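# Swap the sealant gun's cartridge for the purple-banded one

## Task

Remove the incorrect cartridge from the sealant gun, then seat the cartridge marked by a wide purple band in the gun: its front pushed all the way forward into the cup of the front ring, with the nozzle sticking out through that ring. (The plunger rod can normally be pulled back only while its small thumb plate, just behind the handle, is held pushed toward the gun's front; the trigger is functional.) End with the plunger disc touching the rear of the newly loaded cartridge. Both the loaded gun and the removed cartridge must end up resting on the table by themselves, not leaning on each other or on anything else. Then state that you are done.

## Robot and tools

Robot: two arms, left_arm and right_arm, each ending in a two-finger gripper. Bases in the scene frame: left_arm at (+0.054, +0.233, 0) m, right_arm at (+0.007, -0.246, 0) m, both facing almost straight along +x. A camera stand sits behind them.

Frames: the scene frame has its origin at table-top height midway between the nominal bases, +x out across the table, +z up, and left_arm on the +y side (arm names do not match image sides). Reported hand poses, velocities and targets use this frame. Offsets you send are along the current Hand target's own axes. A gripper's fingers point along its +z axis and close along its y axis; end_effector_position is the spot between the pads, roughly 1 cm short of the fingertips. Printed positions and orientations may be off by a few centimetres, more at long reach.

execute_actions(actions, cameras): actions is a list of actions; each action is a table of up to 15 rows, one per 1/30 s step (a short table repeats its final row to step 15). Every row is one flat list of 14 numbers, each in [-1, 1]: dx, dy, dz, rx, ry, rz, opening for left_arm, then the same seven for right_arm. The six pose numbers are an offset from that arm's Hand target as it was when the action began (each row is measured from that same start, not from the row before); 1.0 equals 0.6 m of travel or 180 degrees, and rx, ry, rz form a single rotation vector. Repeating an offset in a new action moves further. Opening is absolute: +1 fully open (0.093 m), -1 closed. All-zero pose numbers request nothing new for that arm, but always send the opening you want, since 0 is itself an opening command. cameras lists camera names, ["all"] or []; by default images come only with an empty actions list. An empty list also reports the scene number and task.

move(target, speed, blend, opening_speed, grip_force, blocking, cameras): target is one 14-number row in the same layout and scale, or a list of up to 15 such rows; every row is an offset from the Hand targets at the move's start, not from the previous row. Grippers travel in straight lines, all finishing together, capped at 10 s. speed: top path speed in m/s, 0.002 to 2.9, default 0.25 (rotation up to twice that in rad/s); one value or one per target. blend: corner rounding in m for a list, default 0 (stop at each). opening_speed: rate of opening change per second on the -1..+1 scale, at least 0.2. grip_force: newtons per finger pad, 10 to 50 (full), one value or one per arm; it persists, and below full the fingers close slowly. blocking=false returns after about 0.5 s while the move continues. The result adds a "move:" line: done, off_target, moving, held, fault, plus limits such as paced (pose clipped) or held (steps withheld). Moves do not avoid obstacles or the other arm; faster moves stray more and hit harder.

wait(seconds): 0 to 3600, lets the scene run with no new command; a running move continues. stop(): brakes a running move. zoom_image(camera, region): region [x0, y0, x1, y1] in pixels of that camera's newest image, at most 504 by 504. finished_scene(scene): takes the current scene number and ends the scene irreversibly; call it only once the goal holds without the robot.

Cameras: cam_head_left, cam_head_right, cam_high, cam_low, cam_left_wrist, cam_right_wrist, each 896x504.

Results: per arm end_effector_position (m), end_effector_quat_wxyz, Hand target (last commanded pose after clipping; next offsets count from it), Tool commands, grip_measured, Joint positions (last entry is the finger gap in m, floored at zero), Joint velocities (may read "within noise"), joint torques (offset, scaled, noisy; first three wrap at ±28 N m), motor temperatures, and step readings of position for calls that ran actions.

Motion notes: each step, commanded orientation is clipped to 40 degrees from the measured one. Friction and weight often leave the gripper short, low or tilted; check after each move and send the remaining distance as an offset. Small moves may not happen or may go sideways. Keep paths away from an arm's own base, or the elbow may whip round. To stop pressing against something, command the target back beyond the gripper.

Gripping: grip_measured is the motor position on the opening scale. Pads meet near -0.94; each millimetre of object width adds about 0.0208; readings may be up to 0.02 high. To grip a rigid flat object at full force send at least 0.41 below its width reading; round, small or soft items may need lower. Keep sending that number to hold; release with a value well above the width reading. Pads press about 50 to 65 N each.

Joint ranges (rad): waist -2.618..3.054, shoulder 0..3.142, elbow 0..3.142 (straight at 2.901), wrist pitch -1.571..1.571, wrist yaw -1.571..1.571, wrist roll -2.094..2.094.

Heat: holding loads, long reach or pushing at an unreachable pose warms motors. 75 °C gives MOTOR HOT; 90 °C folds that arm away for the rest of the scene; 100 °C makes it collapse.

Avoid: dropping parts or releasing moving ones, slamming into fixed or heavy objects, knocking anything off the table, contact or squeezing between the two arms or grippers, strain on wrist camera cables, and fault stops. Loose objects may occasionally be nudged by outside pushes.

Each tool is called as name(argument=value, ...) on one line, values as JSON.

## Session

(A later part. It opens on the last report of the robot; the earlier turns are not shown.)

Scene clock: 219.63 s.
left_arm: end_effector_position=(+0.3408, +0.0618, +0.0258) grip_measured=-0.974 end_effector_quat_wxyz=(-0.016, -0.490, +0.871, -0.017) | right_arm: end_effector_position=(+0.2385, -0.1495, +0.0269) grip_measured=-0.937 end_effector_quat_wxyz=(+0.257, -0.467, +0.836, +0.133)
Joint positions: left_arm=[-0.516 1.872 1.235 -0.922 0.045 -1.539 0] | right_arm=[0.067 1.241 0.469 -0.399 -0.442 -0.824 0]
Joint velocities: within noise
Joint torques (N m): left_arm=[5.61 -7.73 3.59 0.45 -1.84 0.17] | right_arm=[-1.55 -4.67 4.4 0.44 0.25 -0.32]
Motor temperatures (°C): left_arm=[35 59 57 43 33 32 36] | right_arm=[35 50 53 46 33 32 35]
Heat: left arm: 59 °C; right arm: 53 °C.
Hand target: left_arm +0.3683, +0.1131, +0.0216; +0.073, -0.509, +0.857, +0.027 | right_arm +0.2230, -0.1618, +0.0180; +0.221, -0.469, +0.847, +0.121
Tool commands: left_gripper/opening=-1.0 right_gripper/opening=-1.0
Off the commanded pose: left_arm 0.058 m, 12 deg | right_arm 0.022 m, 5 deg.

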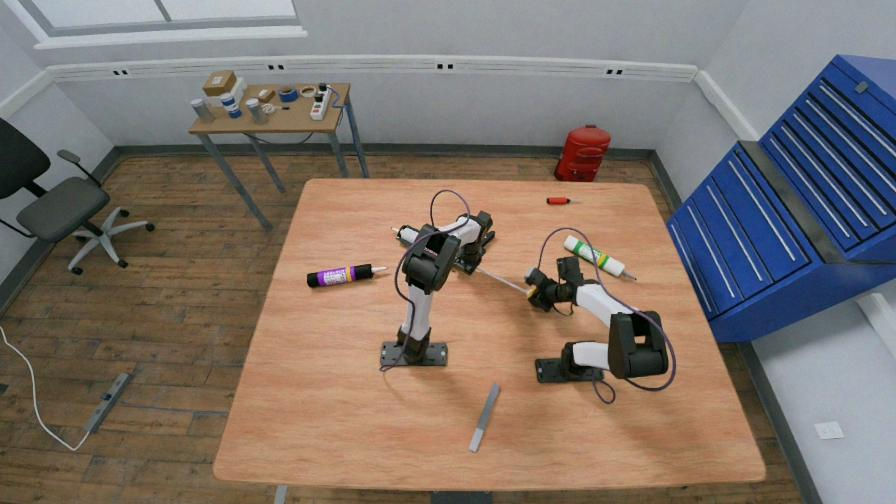

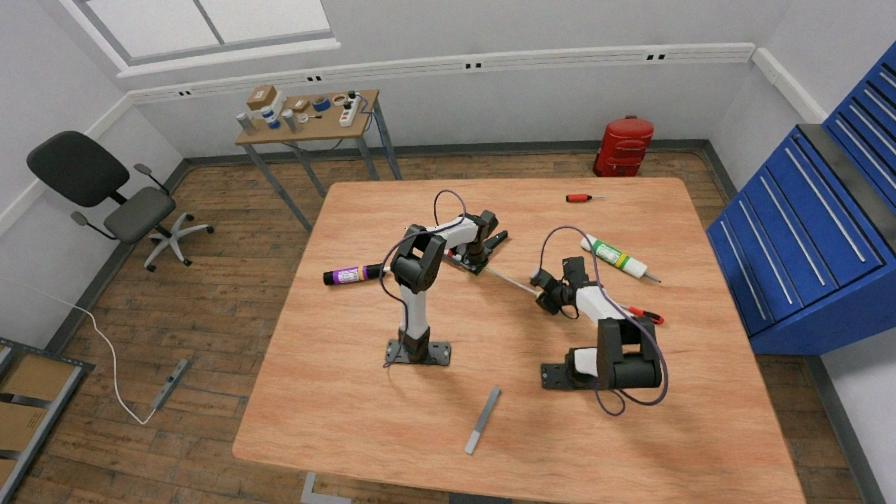

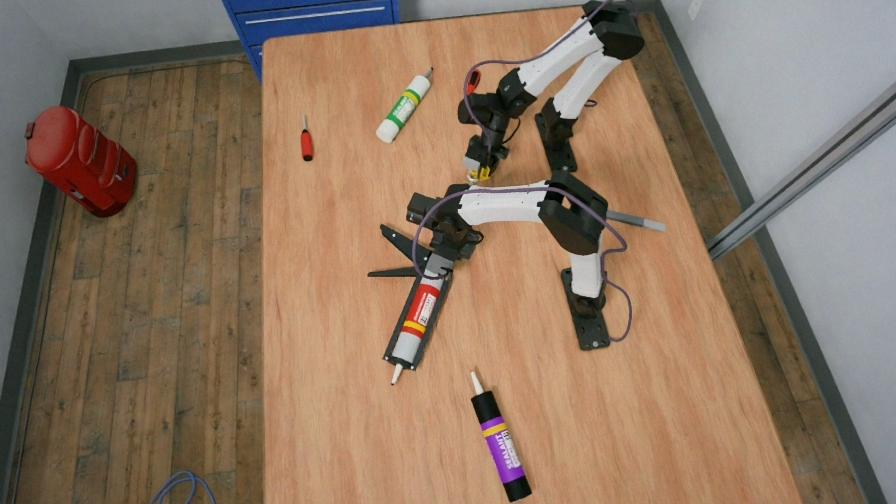

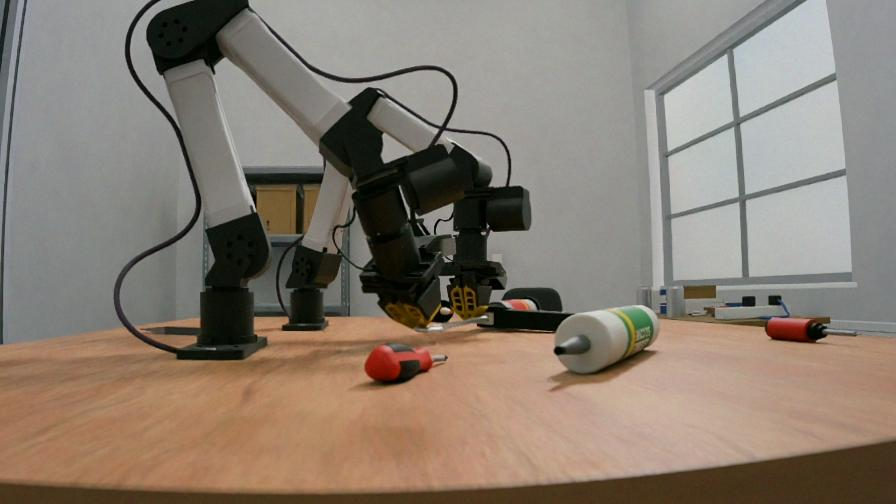

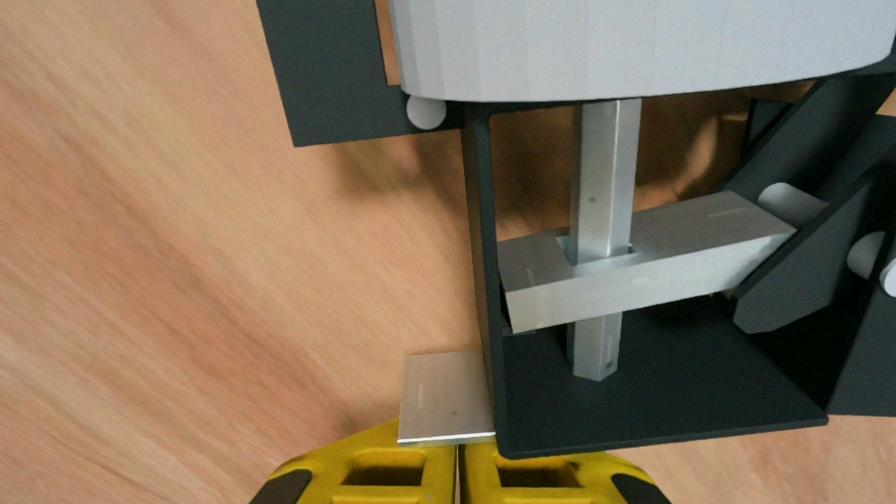

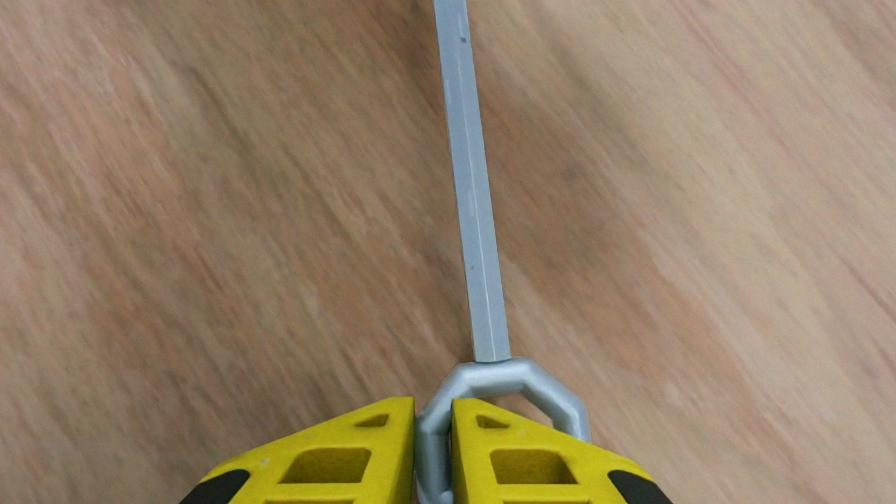

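move(target=[[0.1067,0,-0.0188,0,0,0,-1,0,0,0,0,0,0,-1],[0.0149,0,-0.1549,0,0,0,-1,0,0,0,0,0,0,-1]], speed=[0.08,0.2], cameras=["cam_left_wrist","cam_right_wrist","cam_high"])

Scene clock: 227.60 s.
left_arm: end_effector_position=(+0.3473, +0.0931, +0.1001) grip_measured=-0.974 end_effector_quat_wxyz=(+0.060, -0.510, +0.857, +0.036) | right_arm: end_effector_position=(+0.2349, -0.1563, +0.0227) grip_measured=-0.937 end_effector_quat_wxyz=(+0.242, -0.464, +0.844, +0.122)
Joint positions: left_arm=[-0.518 1.779 1.416 -1.211 -0.139 -1.589 0] | right_arm=[0.059 1.241 0.469 -0.426 -0.412 -0.831 0]
Joint torques (N m): left_arm=[0.68 -7.23 8.59 0.07 -0.31 0.08] | right_arm=[-0.9 -4.74 4.36 0.64 -0.11 -0.26]
Motor temperatures (°C): left_arm=[36 58 57 42 34 32 36] | right_arm=[35 50 52 45 32 32 35]
Heat: left arm: 58 °C; right arm: 52 °C.
Hand target: left_arm +0.3551, +0.0940, +0.1120; +0.073, -0.509, +0.857, +0.028 | right_arm +0.2230, -0.1618, +0.0180; +0.221, -0.469, +0.847, +0.121
Off the commanded pose: left_arm 0.014 m, 2 deg | right_arm 0.014 m, 2 deg.
move: off_target (left_arm)
Images, in order (width x height): cam_high 896x504, cam_left_wrist 896x504, cam_right_wrist 896x504.

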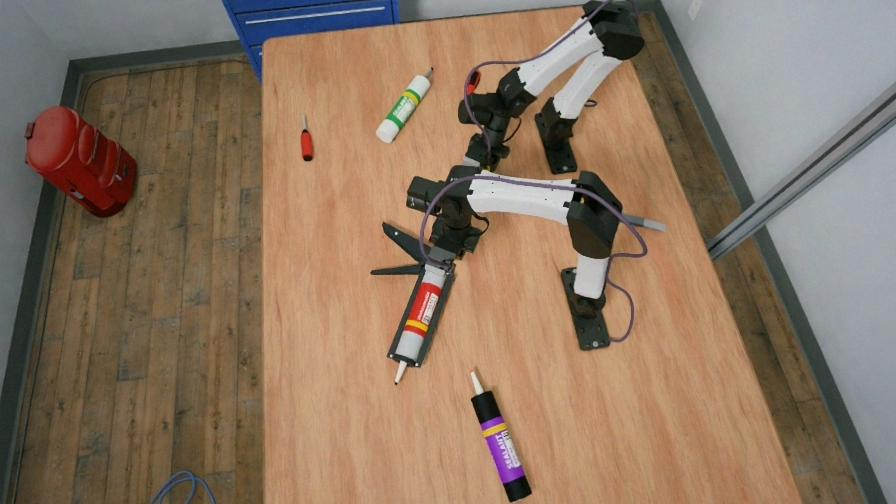

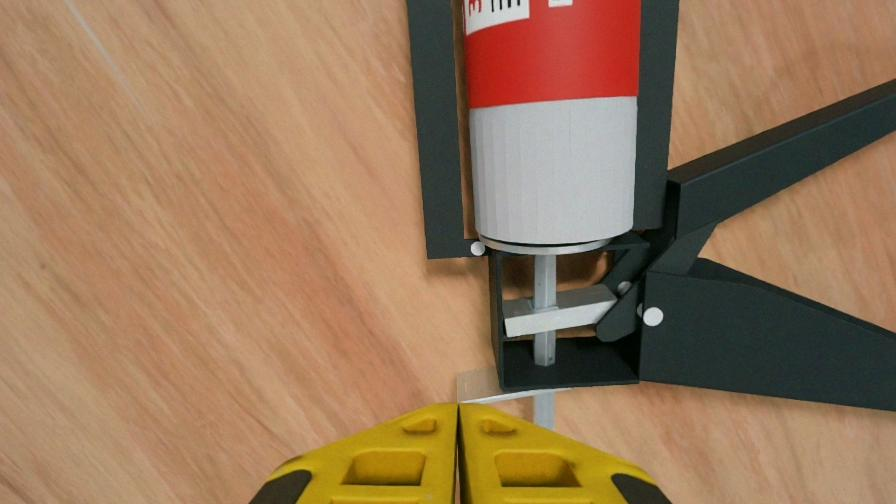

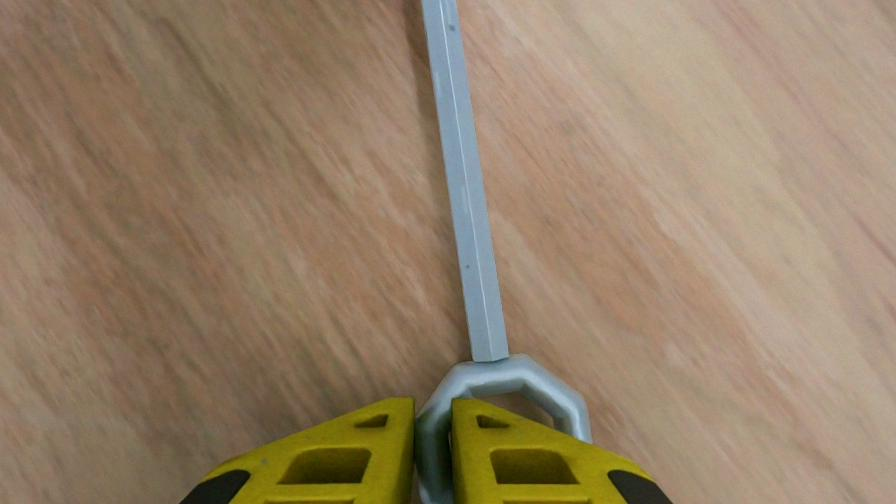

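zoom_image(camera="cam_left_wrist", region=[400, 160, 720, 440])

zoom_image(camera="cam_high", region=[360, 220, 480, 400])

Scaled by 1.575 from the camera's image (finer frame: 1280x720).

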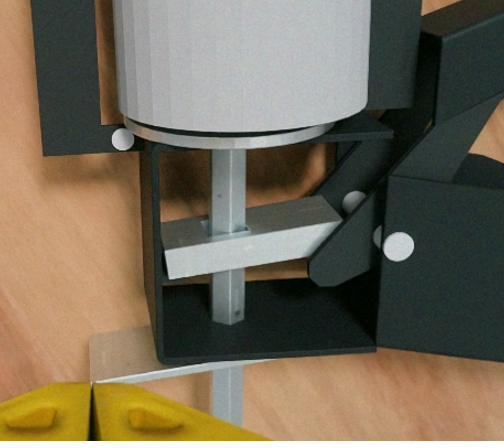

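Scaled by 2.800 from the camera's image (finer frame: 1280x720).

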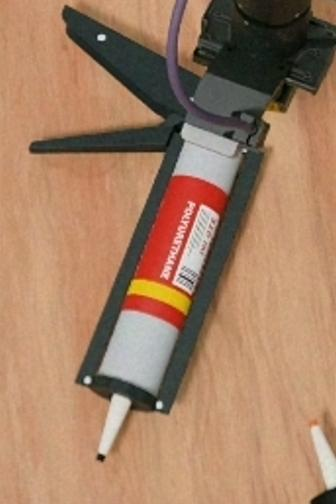

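move(target=[[-0.1542,-0.0425,0.0305,-0.0072,-0.0278,-0.0325,0.8,0,0,0,0,0,0,-1]], speed=0.2, cameras=["cam_left_wrist","cam_right_wrist","cam_high"])

Scene clock: 245.43 s.
left_arm: end_effector_position=(+0.4136, +0.1627, +0.1032) grip_measured=+0.798 end_effector_quat_wxyz=(+0.094, -0.553, +0.826, +0.057) | right_arm: end_effector_position=(+0.2349, -0.1563, +0.0227) grip_measured=-0.937 end_effector_quat_wxyz=(+0.242, -0.464, +0.844, +0.122)
Joint positions: left_arm=[-0.294 1.903 1.577 -1.214 -0.218 -1.469 0.083] | right_arm=[0.059 1.241 0.469 -0.426 -0.412 -0.831 0]
Joint torques (N m): left_arm=[0.32 -6.6 8.64 0.23 -0.36 0.07] | right_arm=[-0.94 -4.75 4.36 0.63 -0.1 -0.27]
Motor temperatures (°C): left_arm=[35 59 58 42 33 32 36] | right_arm=[35 49 51 45 32 32 35]
Heat: left arm: 59 °C; right arm: 51 °C.
Hand target: left_arm +0.4229, +0.1643, +0.1088; +0.106, -0.551, +0.826, +0.056 | right_arm +0.2230, -0.1618, +0.0180; +0.221, -0.469, +0.847, +0.121
Off the commanded pose: left_arm 0.011 m, 1 deg | right_arm 0.014 m, 2 deg.
move: off_target (left_arm)
Images, in order (width x height): cam_high 896x504, cam_left_wrist 896x504, cam_right_wrist 896x504.

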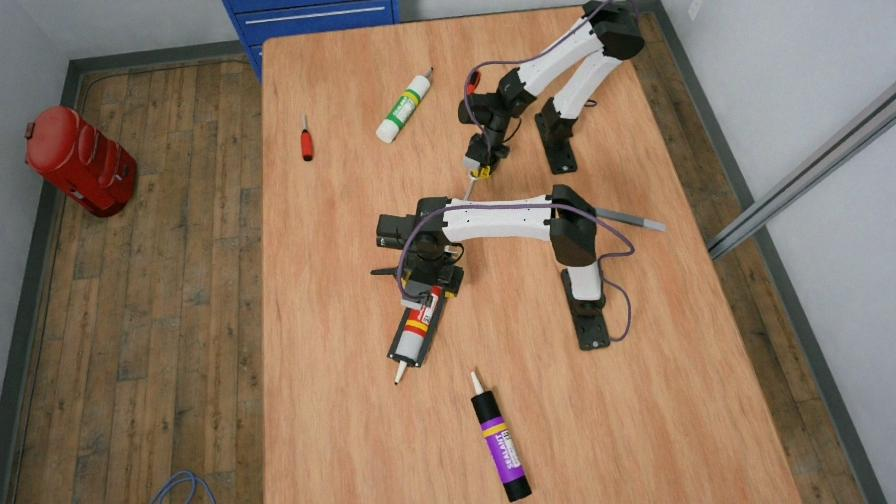

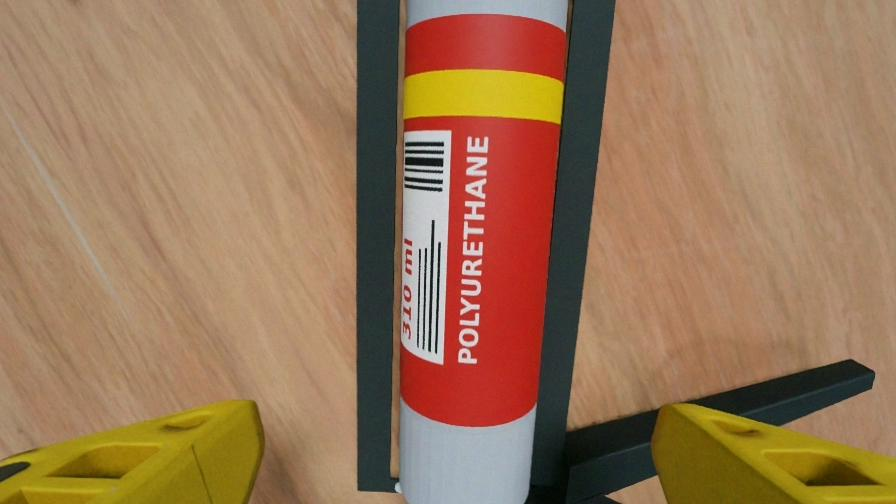

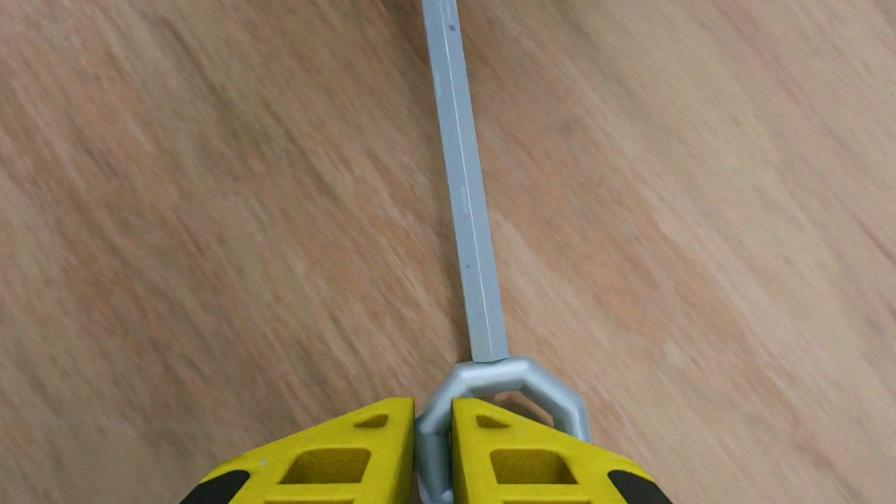

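move(target=[[0.0,-0.0122,0.0,0.0022,0,0.0081,0.8,0,0,0,0,0,0,-1],[0.0259,-0.0122,0.0967,0.0022,0,0.0081,0.8,0,0,0,0,0,0,-1]], speed=0.1, cameras=["cam_left_wrist","cam_low"])

Scene clock: 252.10 s.
left_arm: end_effector_position=(+0.4307, +0.1576, +0.0548) grip_measured=+0.798 end_effector_quat_wxyz=(+0.103, -0.545, +0.831, +0.046) | right_arm: end_effector_position=(+0.2349, -0.1563, +0.0227) grip_measured=-0.937 end_effector_quat_wxyz=(+0.242, -0.464, +0.844, +0.122)
Joint positions: left_arm=[-0.294 1.974 1.479 -1.013 -0.218 -1.444 0.083] | right_arm=[0.059 1.241 0.469 -0.426 -0.412 -0.831 0]
Joint torques (N m): left_arm=[-0.03 -7.3 4.67 0.48 -0.35 0.05] | right_arm=[-1.01 -4.82 4.31 0.62 -0.1 -0.27]
Motor temperatures (°C): left_arm=[35 59 60 41 33 32 36] | right_arm=[35 49 51 44 32 32 35]
Heat: left arm: 60 °C; right arm: 51 °C.
Hand target: left_arm +0.4305, +0.1596, +0.0489; +0.107, -0.540, +0.833, +0.054 | right_arm +0.2230, -0.1618, +0.0180; +0.221, -0.469, +0.847, +0.121
Off the commanded pose: left_arm 0.006 m, 1 deg | right_arm 0.014 m, 2 deg.
move: done
Images, in order (width x height): cam_low 896x504, cam_left_wrist 896x504.

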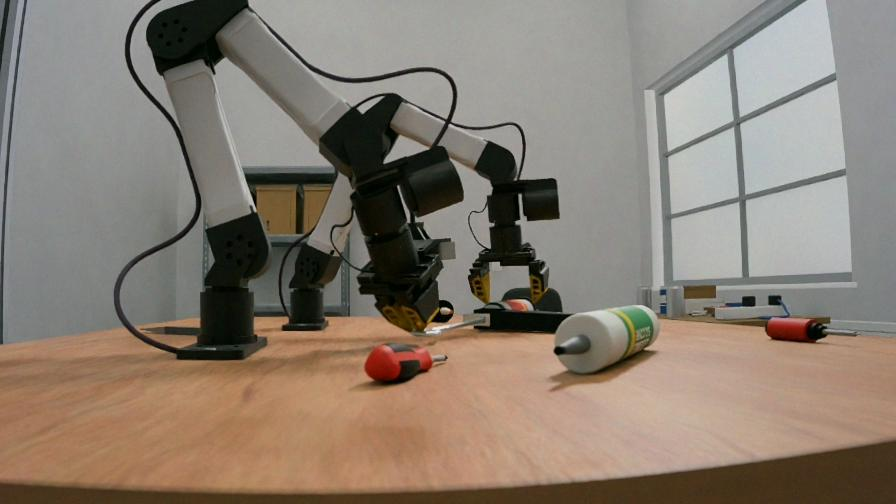

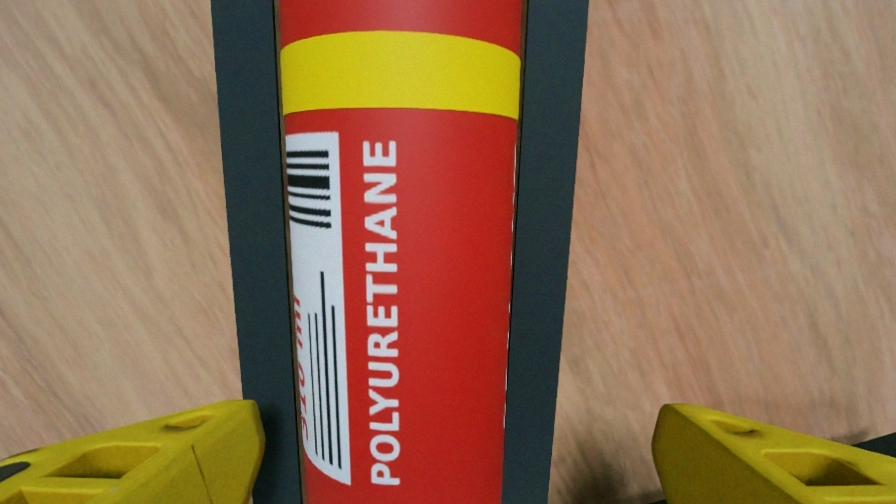

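move(target=[[0.0,0.0225,0.0,0,0,0,0.8,0,0,0,0,0,0,-1],[0.0087,0.0225,0.0322,0,0,0,0.8,0,0,0,0,0,0,-1]], speed=0.1, cameras=["cam_left_wrist"])

Scene clock: 256.33 s.
left_arm: end_effector_position=(+0.4174, +0.1617, +0.0310) grip_measured=+0.798 end_effector_quat_wxyz=(+0.100, -0.544, +0.832, +0.052) | right_arm: end_effector_position=(+0.2345, -0.1566, +0.0227) grip_measured=-0.937 end_effector_quat_wxyz=(+0.241, -0.464, +0.844, +0.122)
Joint positions: left_arm=[-0.294 1.962 1.363 -0.922 -0.219 -1.443 0.084] | right_arm=[0.059 1.239 0.469 -0.428 -0.411 -0.831 0]
Joint torques (N m): left_arm=[0.25 -7.88 4.56 0.49 -0.35 0.08] | right_arm=[-0.99 -4.62 4.3 0.66 -0.12 -0.26]
Motor temperatures (°C): left_arm=[35 59 59 41 32 32 35] | right_arm=[35 49 51 44 32 32 35]
Heat: left arm: 59 °C; right arm: 51 °C.
Hand target: left_arm +0.4184, +0.1645, +0.0285; +0.107, -0.540, +0.833, +0.054 | right_arm +0.2230, -0.1618, +0.0180; +0.221, -0.469, +0.847, +0.121
Off the commanded pose: left_arm 0.004 m, 1 deg | right_arm 0.013 m, 2 deg.
move: done

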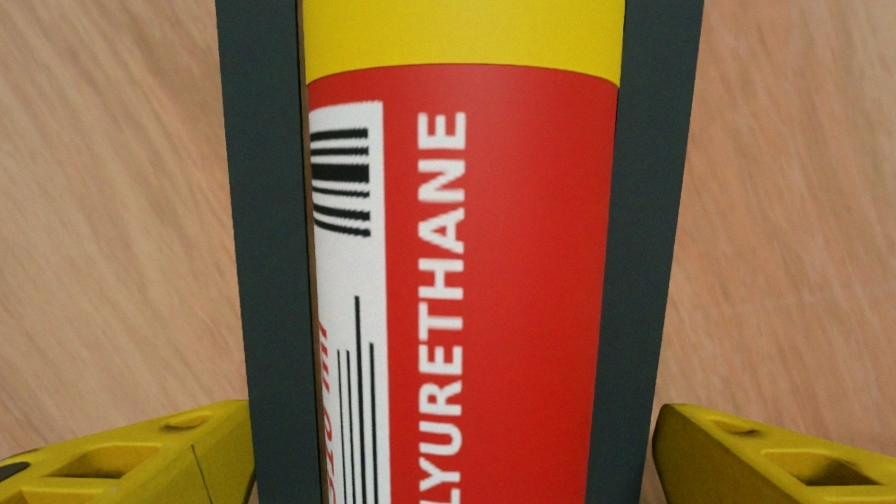

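move(target=[[-0.0043,0,-0.0161,0,0,0,0.8,0,0,0,0,0,0,-1],[-0.0043,0,-0.0161,0,0,0,-0.35,0,0,0,0,0,0,-1]], speed=0.1, opening_speed=0.8, cameras=["cam_left_wrist"])

Scene clock: 262.17 s.
left_arm: end_effector_position=(+0.4162, +0.1621, +0.0310) grip_measured=+0.463 end_effector_quat_wxyz=(+0.098, -0.543, +0.832, +0.054) | right_arm: end_effector_position=(+0.2345, -0.1567, +0.0227) grip_measured=-0.937 end_effector_quat_wxyz=(+0.241, -0.464, +0.844, +0.121)
Joint positions: left_arm=[-0.294 1.962 1.363 -0.927 -0.219 -1.443 0.067] | right_arm=[0.059 1.239 0.469 -0.428 -0.41 -0.832 0]
Joint torques (N m): left_arm=[0.31 -8.84 6.22 0.19 -0.36 0.08] | right_arm=[-0.99 -4.6 4.31 0.66 -0.11 -0.25]
Motor temperatures (°C): left_arm=[35 58 59 41 32 32 36] | right_arm=[35 49 50 44 32 32 35]
Heat: left arm: 59 °C; right arm: 50 °C.
Hand target: left_arm +0.4182, +0.1648, +0.0385; +0.107, -0.540, +0.833, +0.054 | right_arm +0.2230, -0.1618, +0.0180; +0.221, -0.469, +0.847, +0.121
Off the commanded pose: left_arm 0.008 m, 1 deg | right_arm 0.013 m, 2 deg.
move: done

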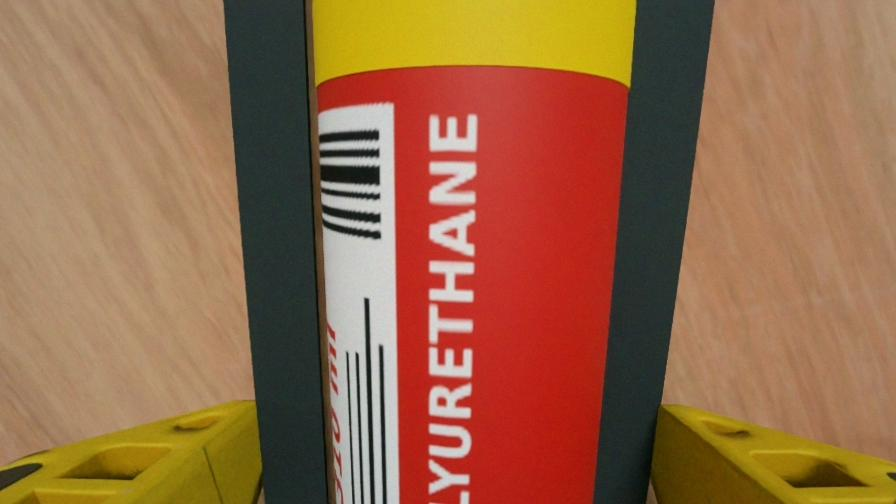

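move(target=[[0,0,0,0,0,0,0.8,0,0,0,0,0,0,-1],[-0.0056,0,-0.0209,0,0,0,0.8,0,0,0,0,0,0,-1]], speed=0.1, cameras=["cam_left_wrist"])

Scene clock: 265.10 s.
left_arm: end_effector_position=(+0.4106, +0.1638, +0.0318) grip_measured=+0.798 end_effector_quat_wxyz=(+0.091, -0.542, +0.833, +0.062) | right_arm: end_effector_position=(+0.2329, -0.1573, +0.0218) grip_measured=-0.937 end_effector_quat_wxyz=(+0.237, -0.465, +0.844, +0.121)
Joint positions: left_arm=[-0.294 1.958 1.363 -0.953 -0.219 -1.442 0.084] | right_arm=[0.059 1.239 0.469 -0.436 -0.407 -0.835 0]
Joint torques (N m): left_arm=[0.38 -9.94 8.38 -0.03 -0.35 0.08] | right_arm=[-1.02 -4.62 4.3 0.69 -0.15 -0.19]
Motor temperatures (°C): left_arm=[35 58 60 41 32 32 36] | right_arm=[35 49 50 44 32 32 35]
Heat: left arm: 60 °C; right arm: 50 °C.
Hand target: left_arm +0.4181, +0.1652, +0.0515; +0.107, -0.540, +0.833, +0.054 | right_arm +0.2230, -0.1618, +0.0180; +0.221, -0.469, +0.847, +0.121
Off the commanded pose: left_arm 0.021 m, 2 deg | right_arm 0.012 m, 2 deg.
move: off_target (left_arm)

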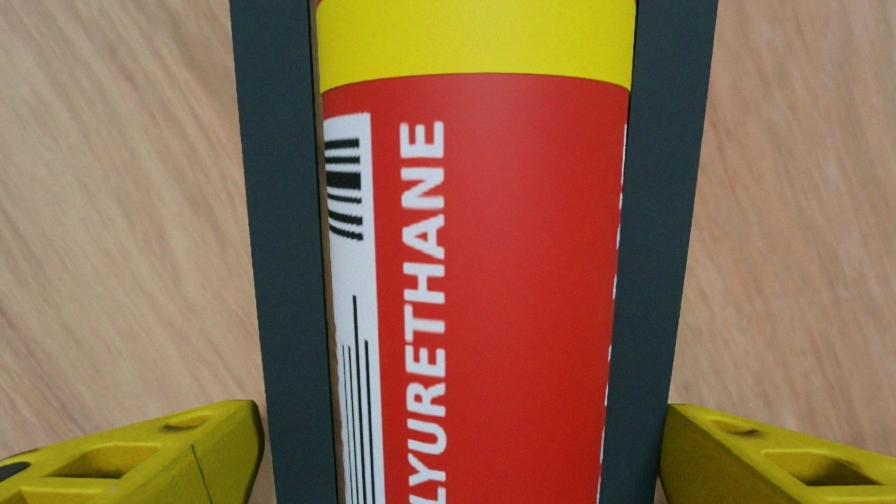

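move(target=[[0,0,0,0,0,0,1,0,0,0,0,0,0,-1]], speed=0.1, cameras=["cam_left_wrist"])

Scene clock: 269.03 s.
left_arm: end_effector_position=(+0.4066, +0.1650, +0.0318) grip_measured=+1.000 end_effector_quat_wxyz=(+0.085, -0.541, +0.834, +0.069) | right_arm: end_effector_position=(+0.2329, -0.1573, +0.0218) grip_measured=-0.937 end_effector_quat_wxyz=(+0.237, -0.465, +0.844, +0.121)
Joint positions: left_arm=[-0.294 1.958 1.363 -0.97 -0.219 -1.442 0.093] | right_arm=[0.059 1.239 0.469 -0.436 -0.407 -0.835 0]
Joint torques (N m): left_arm=[0.42 -9.94 8.35 0.1 -0.35 0.07] | right_arm=[-0.99 -4.71 4.3 0.71 -0.15 -0.21]
Motor temperatures (°C): left_arm=[35 60 61 41 32 32 36] | right_arm=[35 49 50 44 32 32 35]
Heat: left arm: 61 °C; right arm: 50 °C.
Hand target: left_arm +0.4181, +0.1652, +0.0515; +0.107, -0.540, +0.833, +0.054 | right_arm +0.2230, -0.1618, +0.0180; +0.221, -0.469, +0.847, +0.121
Off the commanded pose: left_arm 0.023 m, 3 deg | right_arm 0.012 m, 2 deg.
move: done

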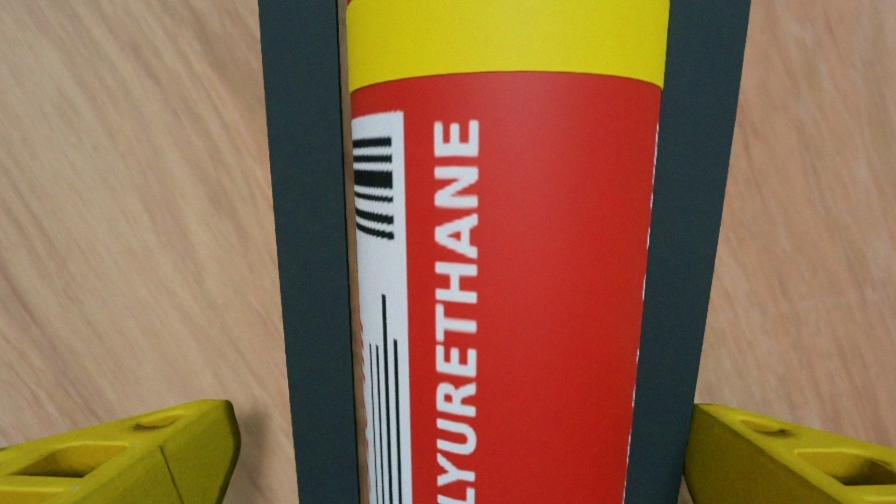

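move(target=[[-0.0086,0,-0.0322,0,0,0,1,0,0,0,0,0,0,-1]], speed=0.1, cameras=["cam_left_wrist"])

Scene clock: 272.53 s.
left_arm: end_effector_position=(+0.4092, +0.1642, +0.0556) grip_measured=+1.000 end_effector_quat_wxyz=(+0.089, -0.541, +0.834, +0.064) | right_arm: end_effector_position=(+0.2329, -0.1573, +0.0218) grip_measured=-0.937 end_effector_quat_wxyz=(+0.237, -0.465, +0.844, +0.121)
Joint positions: left_arm=[-0.294 1.929 1.421 -1.044 -0.219 -1.441 0.093] | right_arm=[0.059 1.239 0.469 -0.436 -0.407 -0.836 0]
Joint torques (N m): left_arm=[0.44 -9.11 8.24 0.14 -0.36 0.08] | right_arm=[-1.06 -4.68 4.26 0.71 -0.16 -0.22]
Motor temperatures (°C): left_arm=[35 61 61 41 32 32 36] | right_arm=[35 49 50 44 32 32 35]
Heat: left arm: 61 °C; right arm: 50 °C.
Hand target: left_arm +0.4179, +0.1658, +0.0716; +0.107, -0.540, +0.833, +0.054 | right_arm +0.2230, -0.1618, +0.0180; +0.221, -0.469, +0.847, +0.121
Off the commanded pose: left_arm 0.018 m, 2 deg | right_arm 0.012 m, 2 deg.
move: off_target (left_arm)

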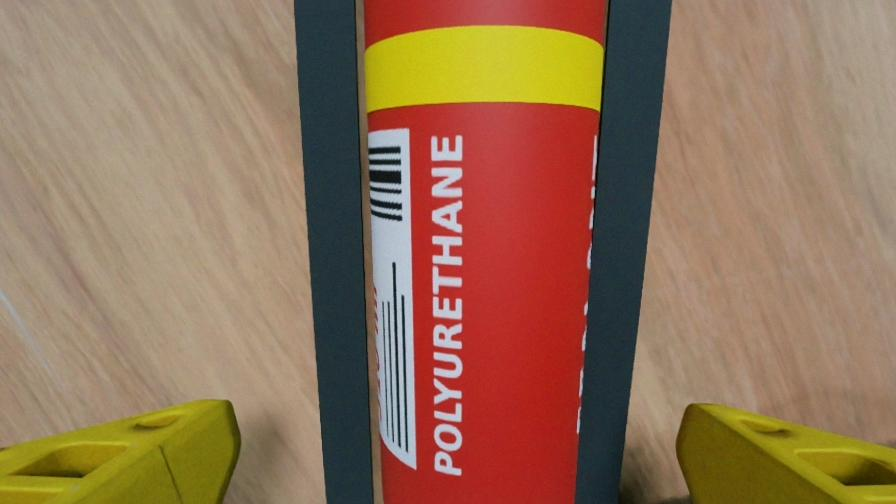

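move(target=[[0.019,0.0047,0.0495,0,0,0,0.8,0,0,0,0,0,0,-1]], speed=0.1, cameras=["cam_left_wrist"])

Scene clock: 277.00 s.
left_arm: end_effector_position=(+0.4150, +0.1624, +0.0443) grip_measured=+0.802 end_effector_quat_wxyz=(+0.102, -0.543, +0.832, +0.049) | right_arm: end_effector_position=(+0.2329, -0.1573, +0.0218) grip_measured=-0.937 end_effector_quat_wxyz=(+0.237, -0.465, +0.844, +0.121)
Joint positions: left_arm=[-0.294 1.929 1.373 -0.956 -0.219 -1.441 0.084] | right_arm=[0.059 1.239 0.469 -0.436 -0.407 -0.836 0]
Joint torques (N m): left_arm=[-0.34 -7.31 4.6 0.46 -0.35 -0.02] | right_arm=[-1.02 -4.64 4.29 0.71 -0.15 -0.23]
Motor temperatures (°C): left_arm=[35 61 61 41 32 32 36] | right_arm=[35 49 50 44 32 32 35]
Heat: left arm: 61 °C; right arm: 50 °C.
Hand target: left_arm +0.4143, +0.1630, +0.0400; +0.107, -0.540, +0.833, +0.054 | right_arm +0.2230, -0.1618, +0.0180; +0.221, -0.469, +0.847, +0.121
Off the commanded pose: left_arm 0.004 m, 1 deg | right_arm 0.012 m, 2 deg.
move: done

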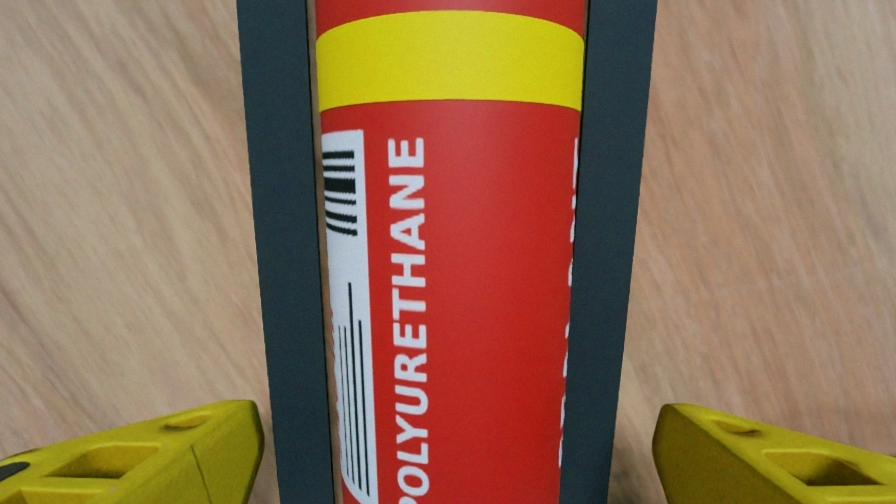

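move(target=[[0,0.0033,0,0,0,0,0.8,0,0,0,0,0,0,-1],[0,0.0033,0,0,0,0,-0.35,0,0,0,0,0,0,-1]], speed=0.1, opening_speed=0.8, cameras=["cam_left_wrist"])

Scene clock: 280.23 s.
left_arm: end_effector_position=(+0.4132, +0.1630, +0.0419) grip_measured=-0.273 end_effector_quat_wxyz=(+0.101, -0.543, +0.832, +0.050) | right_arm: end_effector_position=(+0.2329, -0.1573, +0.0218) grip_measured=-0.937 end_effector_quat_wxyz=(+0.237, -0.465, +0.844, +0.121)
Joint positions: left_arm=[-0.294 1.929 1.363 -0.951 -0.219 -1.441 0.032] | right_arm=[0.059 1.239 0.469 -0.436 -0.407 -0.836 0]
Joint torques (N m): left_arm=[-0.29 -7.72 4.57 0.45 -0.36 -0.03] | right_arm=[-1.02 -4.68 4.33 0.71 -0.17 -0.2]
Motor temperatures (°C): left_arm=[35 61 61 40 32 32 36] | right_arm=[35 49 50 44 32 32 35]
Heat: left arm: 61 °C; right arm: 50 °C.
Hand target: left_arm +0.4125, +0.1638, +0.0399; +0.107, -0.540, +0.833, +0.054 | right_arm +0.2230, -0.1618, +0.0180; +0.221, -0.469, +0.847, +0.121
Off the commanded pose: left_arm 0.002 m, 1 deg | right_arm 0.012 m, 2 deg.
move: done

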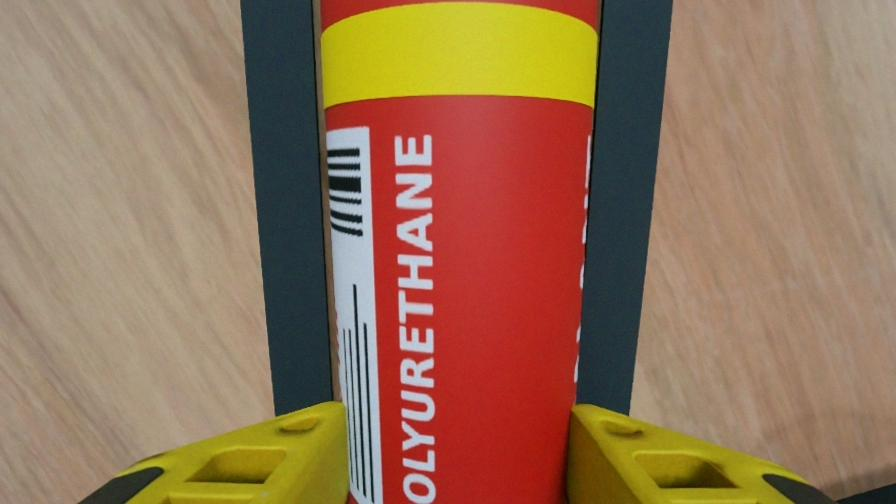

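move(target=[[-0.0178,0,-0.047,0,0.0556,0,-0.35,0,0,0,0,0,0,-1]], speed=0.06, cameras=["cam_left_wrist","cam_right_wrist","cam_high","cam_low"])

Scene clock: 285.20 s.
left_arm: end_effector_position=(+0.4095, +0.1668, +0.0546) grip_measured=-0.273 end_effector_quat_wxyz=(+0.032, -0.540, +0.841, +0.017) | right_arm: end_effector_position=(+0.2330, -0.1576, +0.0218) grip_measured=-0.937 end_effector_quat_wxyz=(+0.237, -0.466, +0.844, +0.121)
Joint positions: left_arm=[-0.217 1.929 1.431 -1.052 -0.069 -1.355 0.032] | right_arm=[0.058 1.239 0.469 -0.436 -0.407 -0.838 0]
Joint torques (N m): left_arm=[0.87 -8.84 8.65 -0.1 0 -0.02] | right_arm=[-0.88 -4.62 4.3 0.71 -0.13 -0.19]
Motor temperatures (°C): left_arm=[35 61 61 40 32 32 36] | right_arm=[35 48 50 44 32 32 35]
Heat: left arm: 61 °C; right arm: 50 °C.
Hand target: left_arm +0.4134, +0.1674, +0.0699; +0.034, -0.543, +0.839, +0.007 | right_arm +0.2230, -0.1617, +0.0180; +0.221, -0.469, +0.847, +0.121
Off the commanded pose: left_arm 0.016 m, 1 deg | right_arm 0.011 m, 2 deg.
move: off_target (left_arm)
Images, in order (width x height): cam_high 896x504, cam_low 896x504, cam_left_wrist 896x504, cam_right_wrist 896x504.

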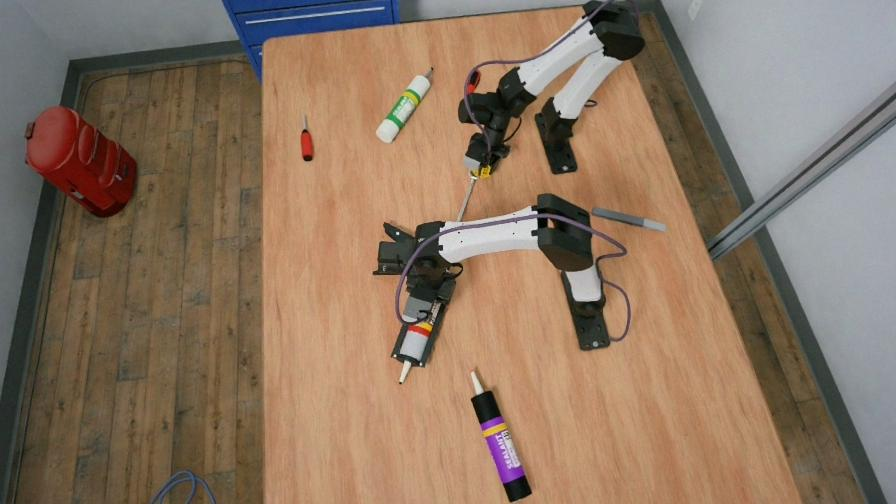

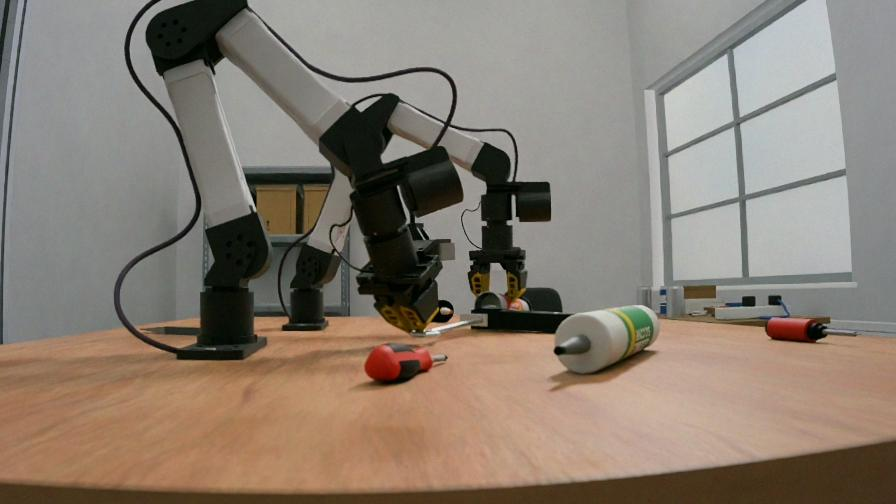

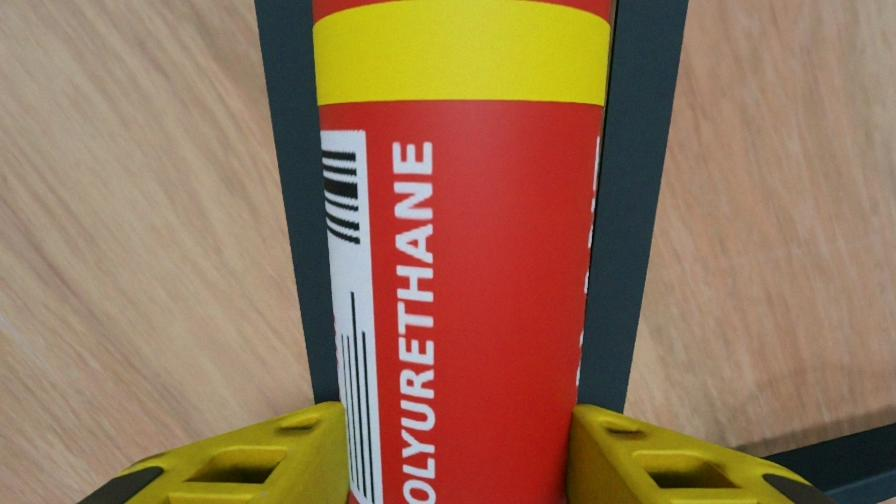

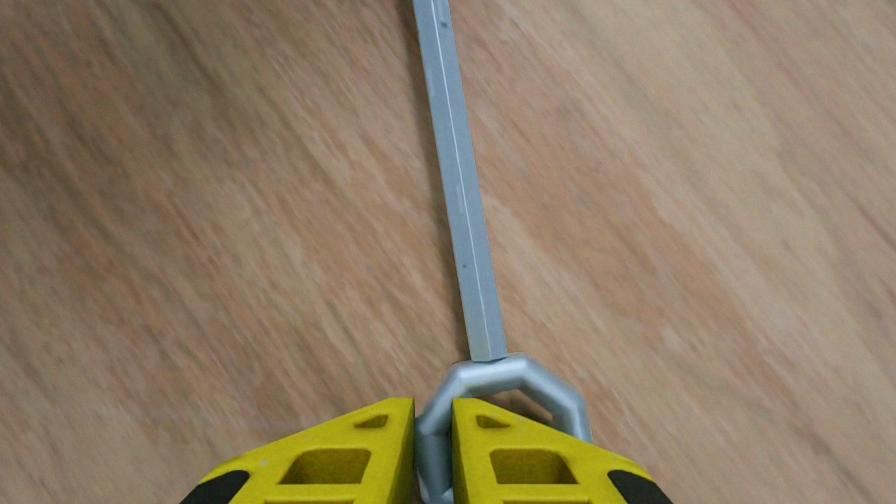

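move(target=[[-0.0036,0,-0.0415,0,0.0278,0,-0.35,0,0,0,0,0,0,-1]], speed=0.06, cameras=["cam_left_wrist","cam_high","cam_low"])

zoom_image(camera="cam_low", region=[400, 230, 600, 360])

zoom_image(camera="cam_high", region=[360, 220, 480, 400])

Scene clock: 289.20 s.
left_arm: end_effector_position=(+0.4077, +0.1661, +0.0789) grip_measured=-0.273 end_effector_quat_wxyz=(-0.011, -0.540, +0.841, -0.008) | right_arm: end_effector_position=(+0.2331, -0.1577, +0.0218) grip_measured=-0.937 end_effector_quat_wxyz=(+0.237, -0.466, +0.844, +0.121)
Joint positions: left_arm=[-0.176 1.929 1.531 -1.179 0.026 -1.315 0.032] | right_arm=[0.058 1.239 0.469 -0.436 -0.406 -0.838 0]
Joint torques (N m): left_arm=[0.85 -8.72 9.13 -0.11 -0.03 0.01] | right_arm=[-0.87 -4.64 4.33 0.73 -0.15 -0.18]
Motor temperatures (°C): left_arm=[34 61 62 40 32 32 36] | right_arm=[34 48 50 44 32 32 36]
Heat: left arm: 62 °C; right arm: 50 °C.
Hand target: left_arm +0.4129, +0.1682, +0.0948; -0.003, -0.542, +0.840, -0.017 | right_arm +0.2230, -0.1617, +0.0180; +0.221, -0.469, +0.847, +0.121
Off the commanded pose: left_arm 0.017 m, 1 deg | right_arm 0.011 m, 2 deg.
move: off_target (left_arm)
Images, in order (width x height): cam_high 896x504, cam_low 896x504, cam_left_wrist 896x504.

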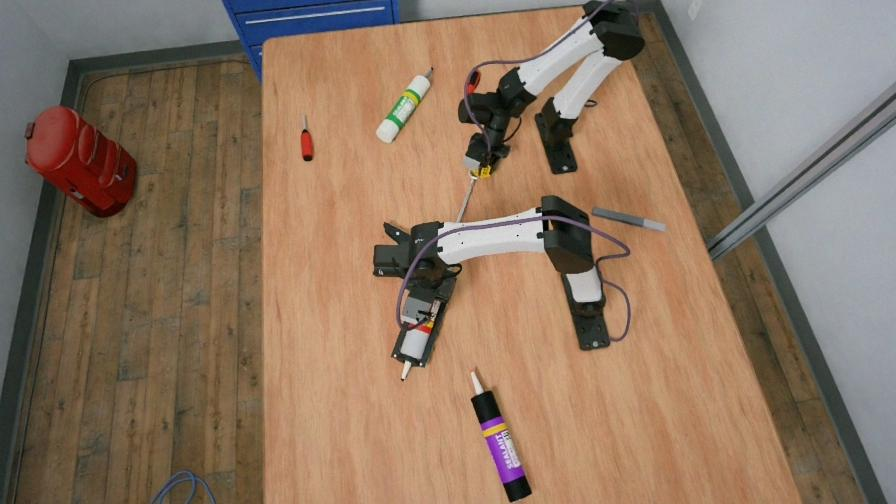

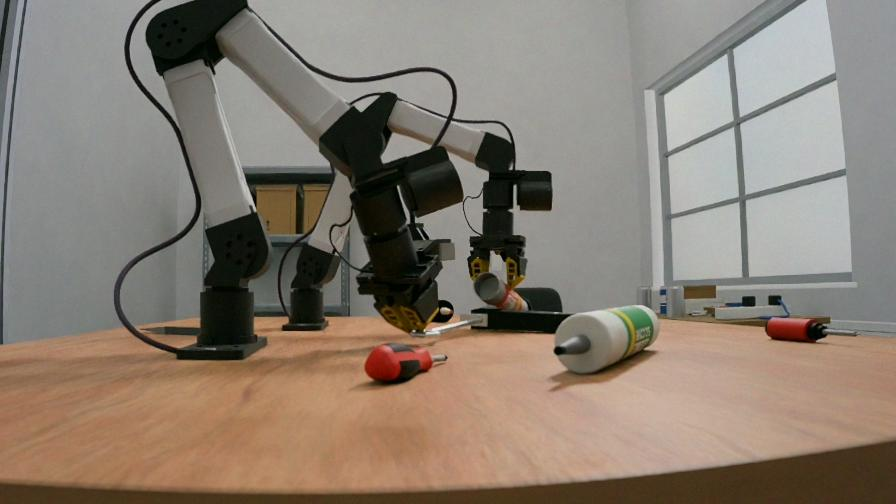

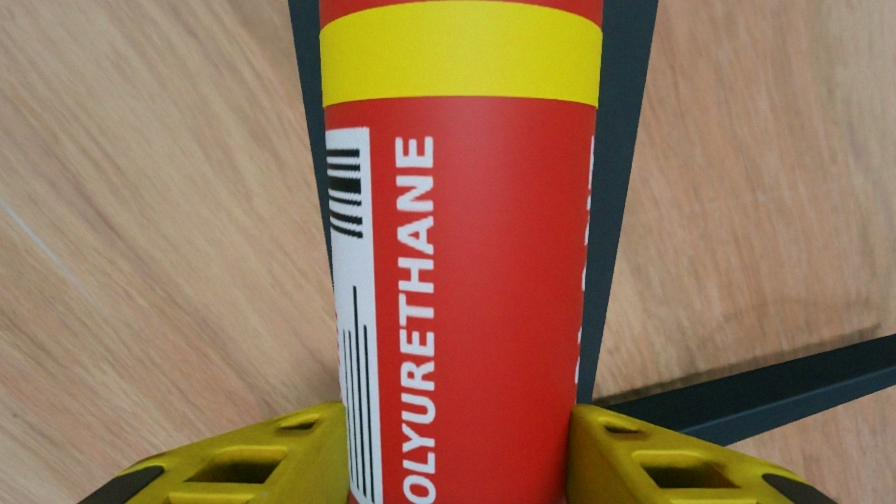

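Scaled by 2.520 from the camera's image (finer frame: 1280x720).

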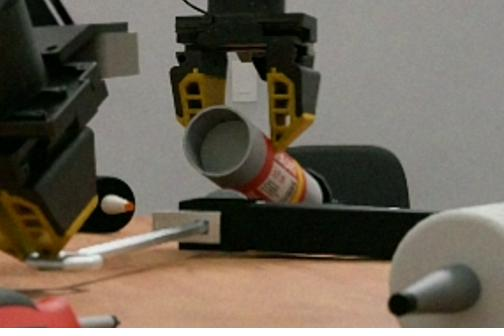

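Scaled by 2.800 from the camera's image (finer frame: 1280x720).

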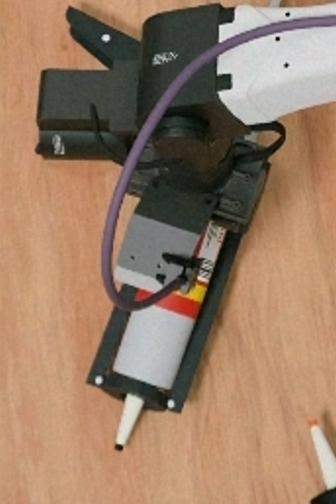

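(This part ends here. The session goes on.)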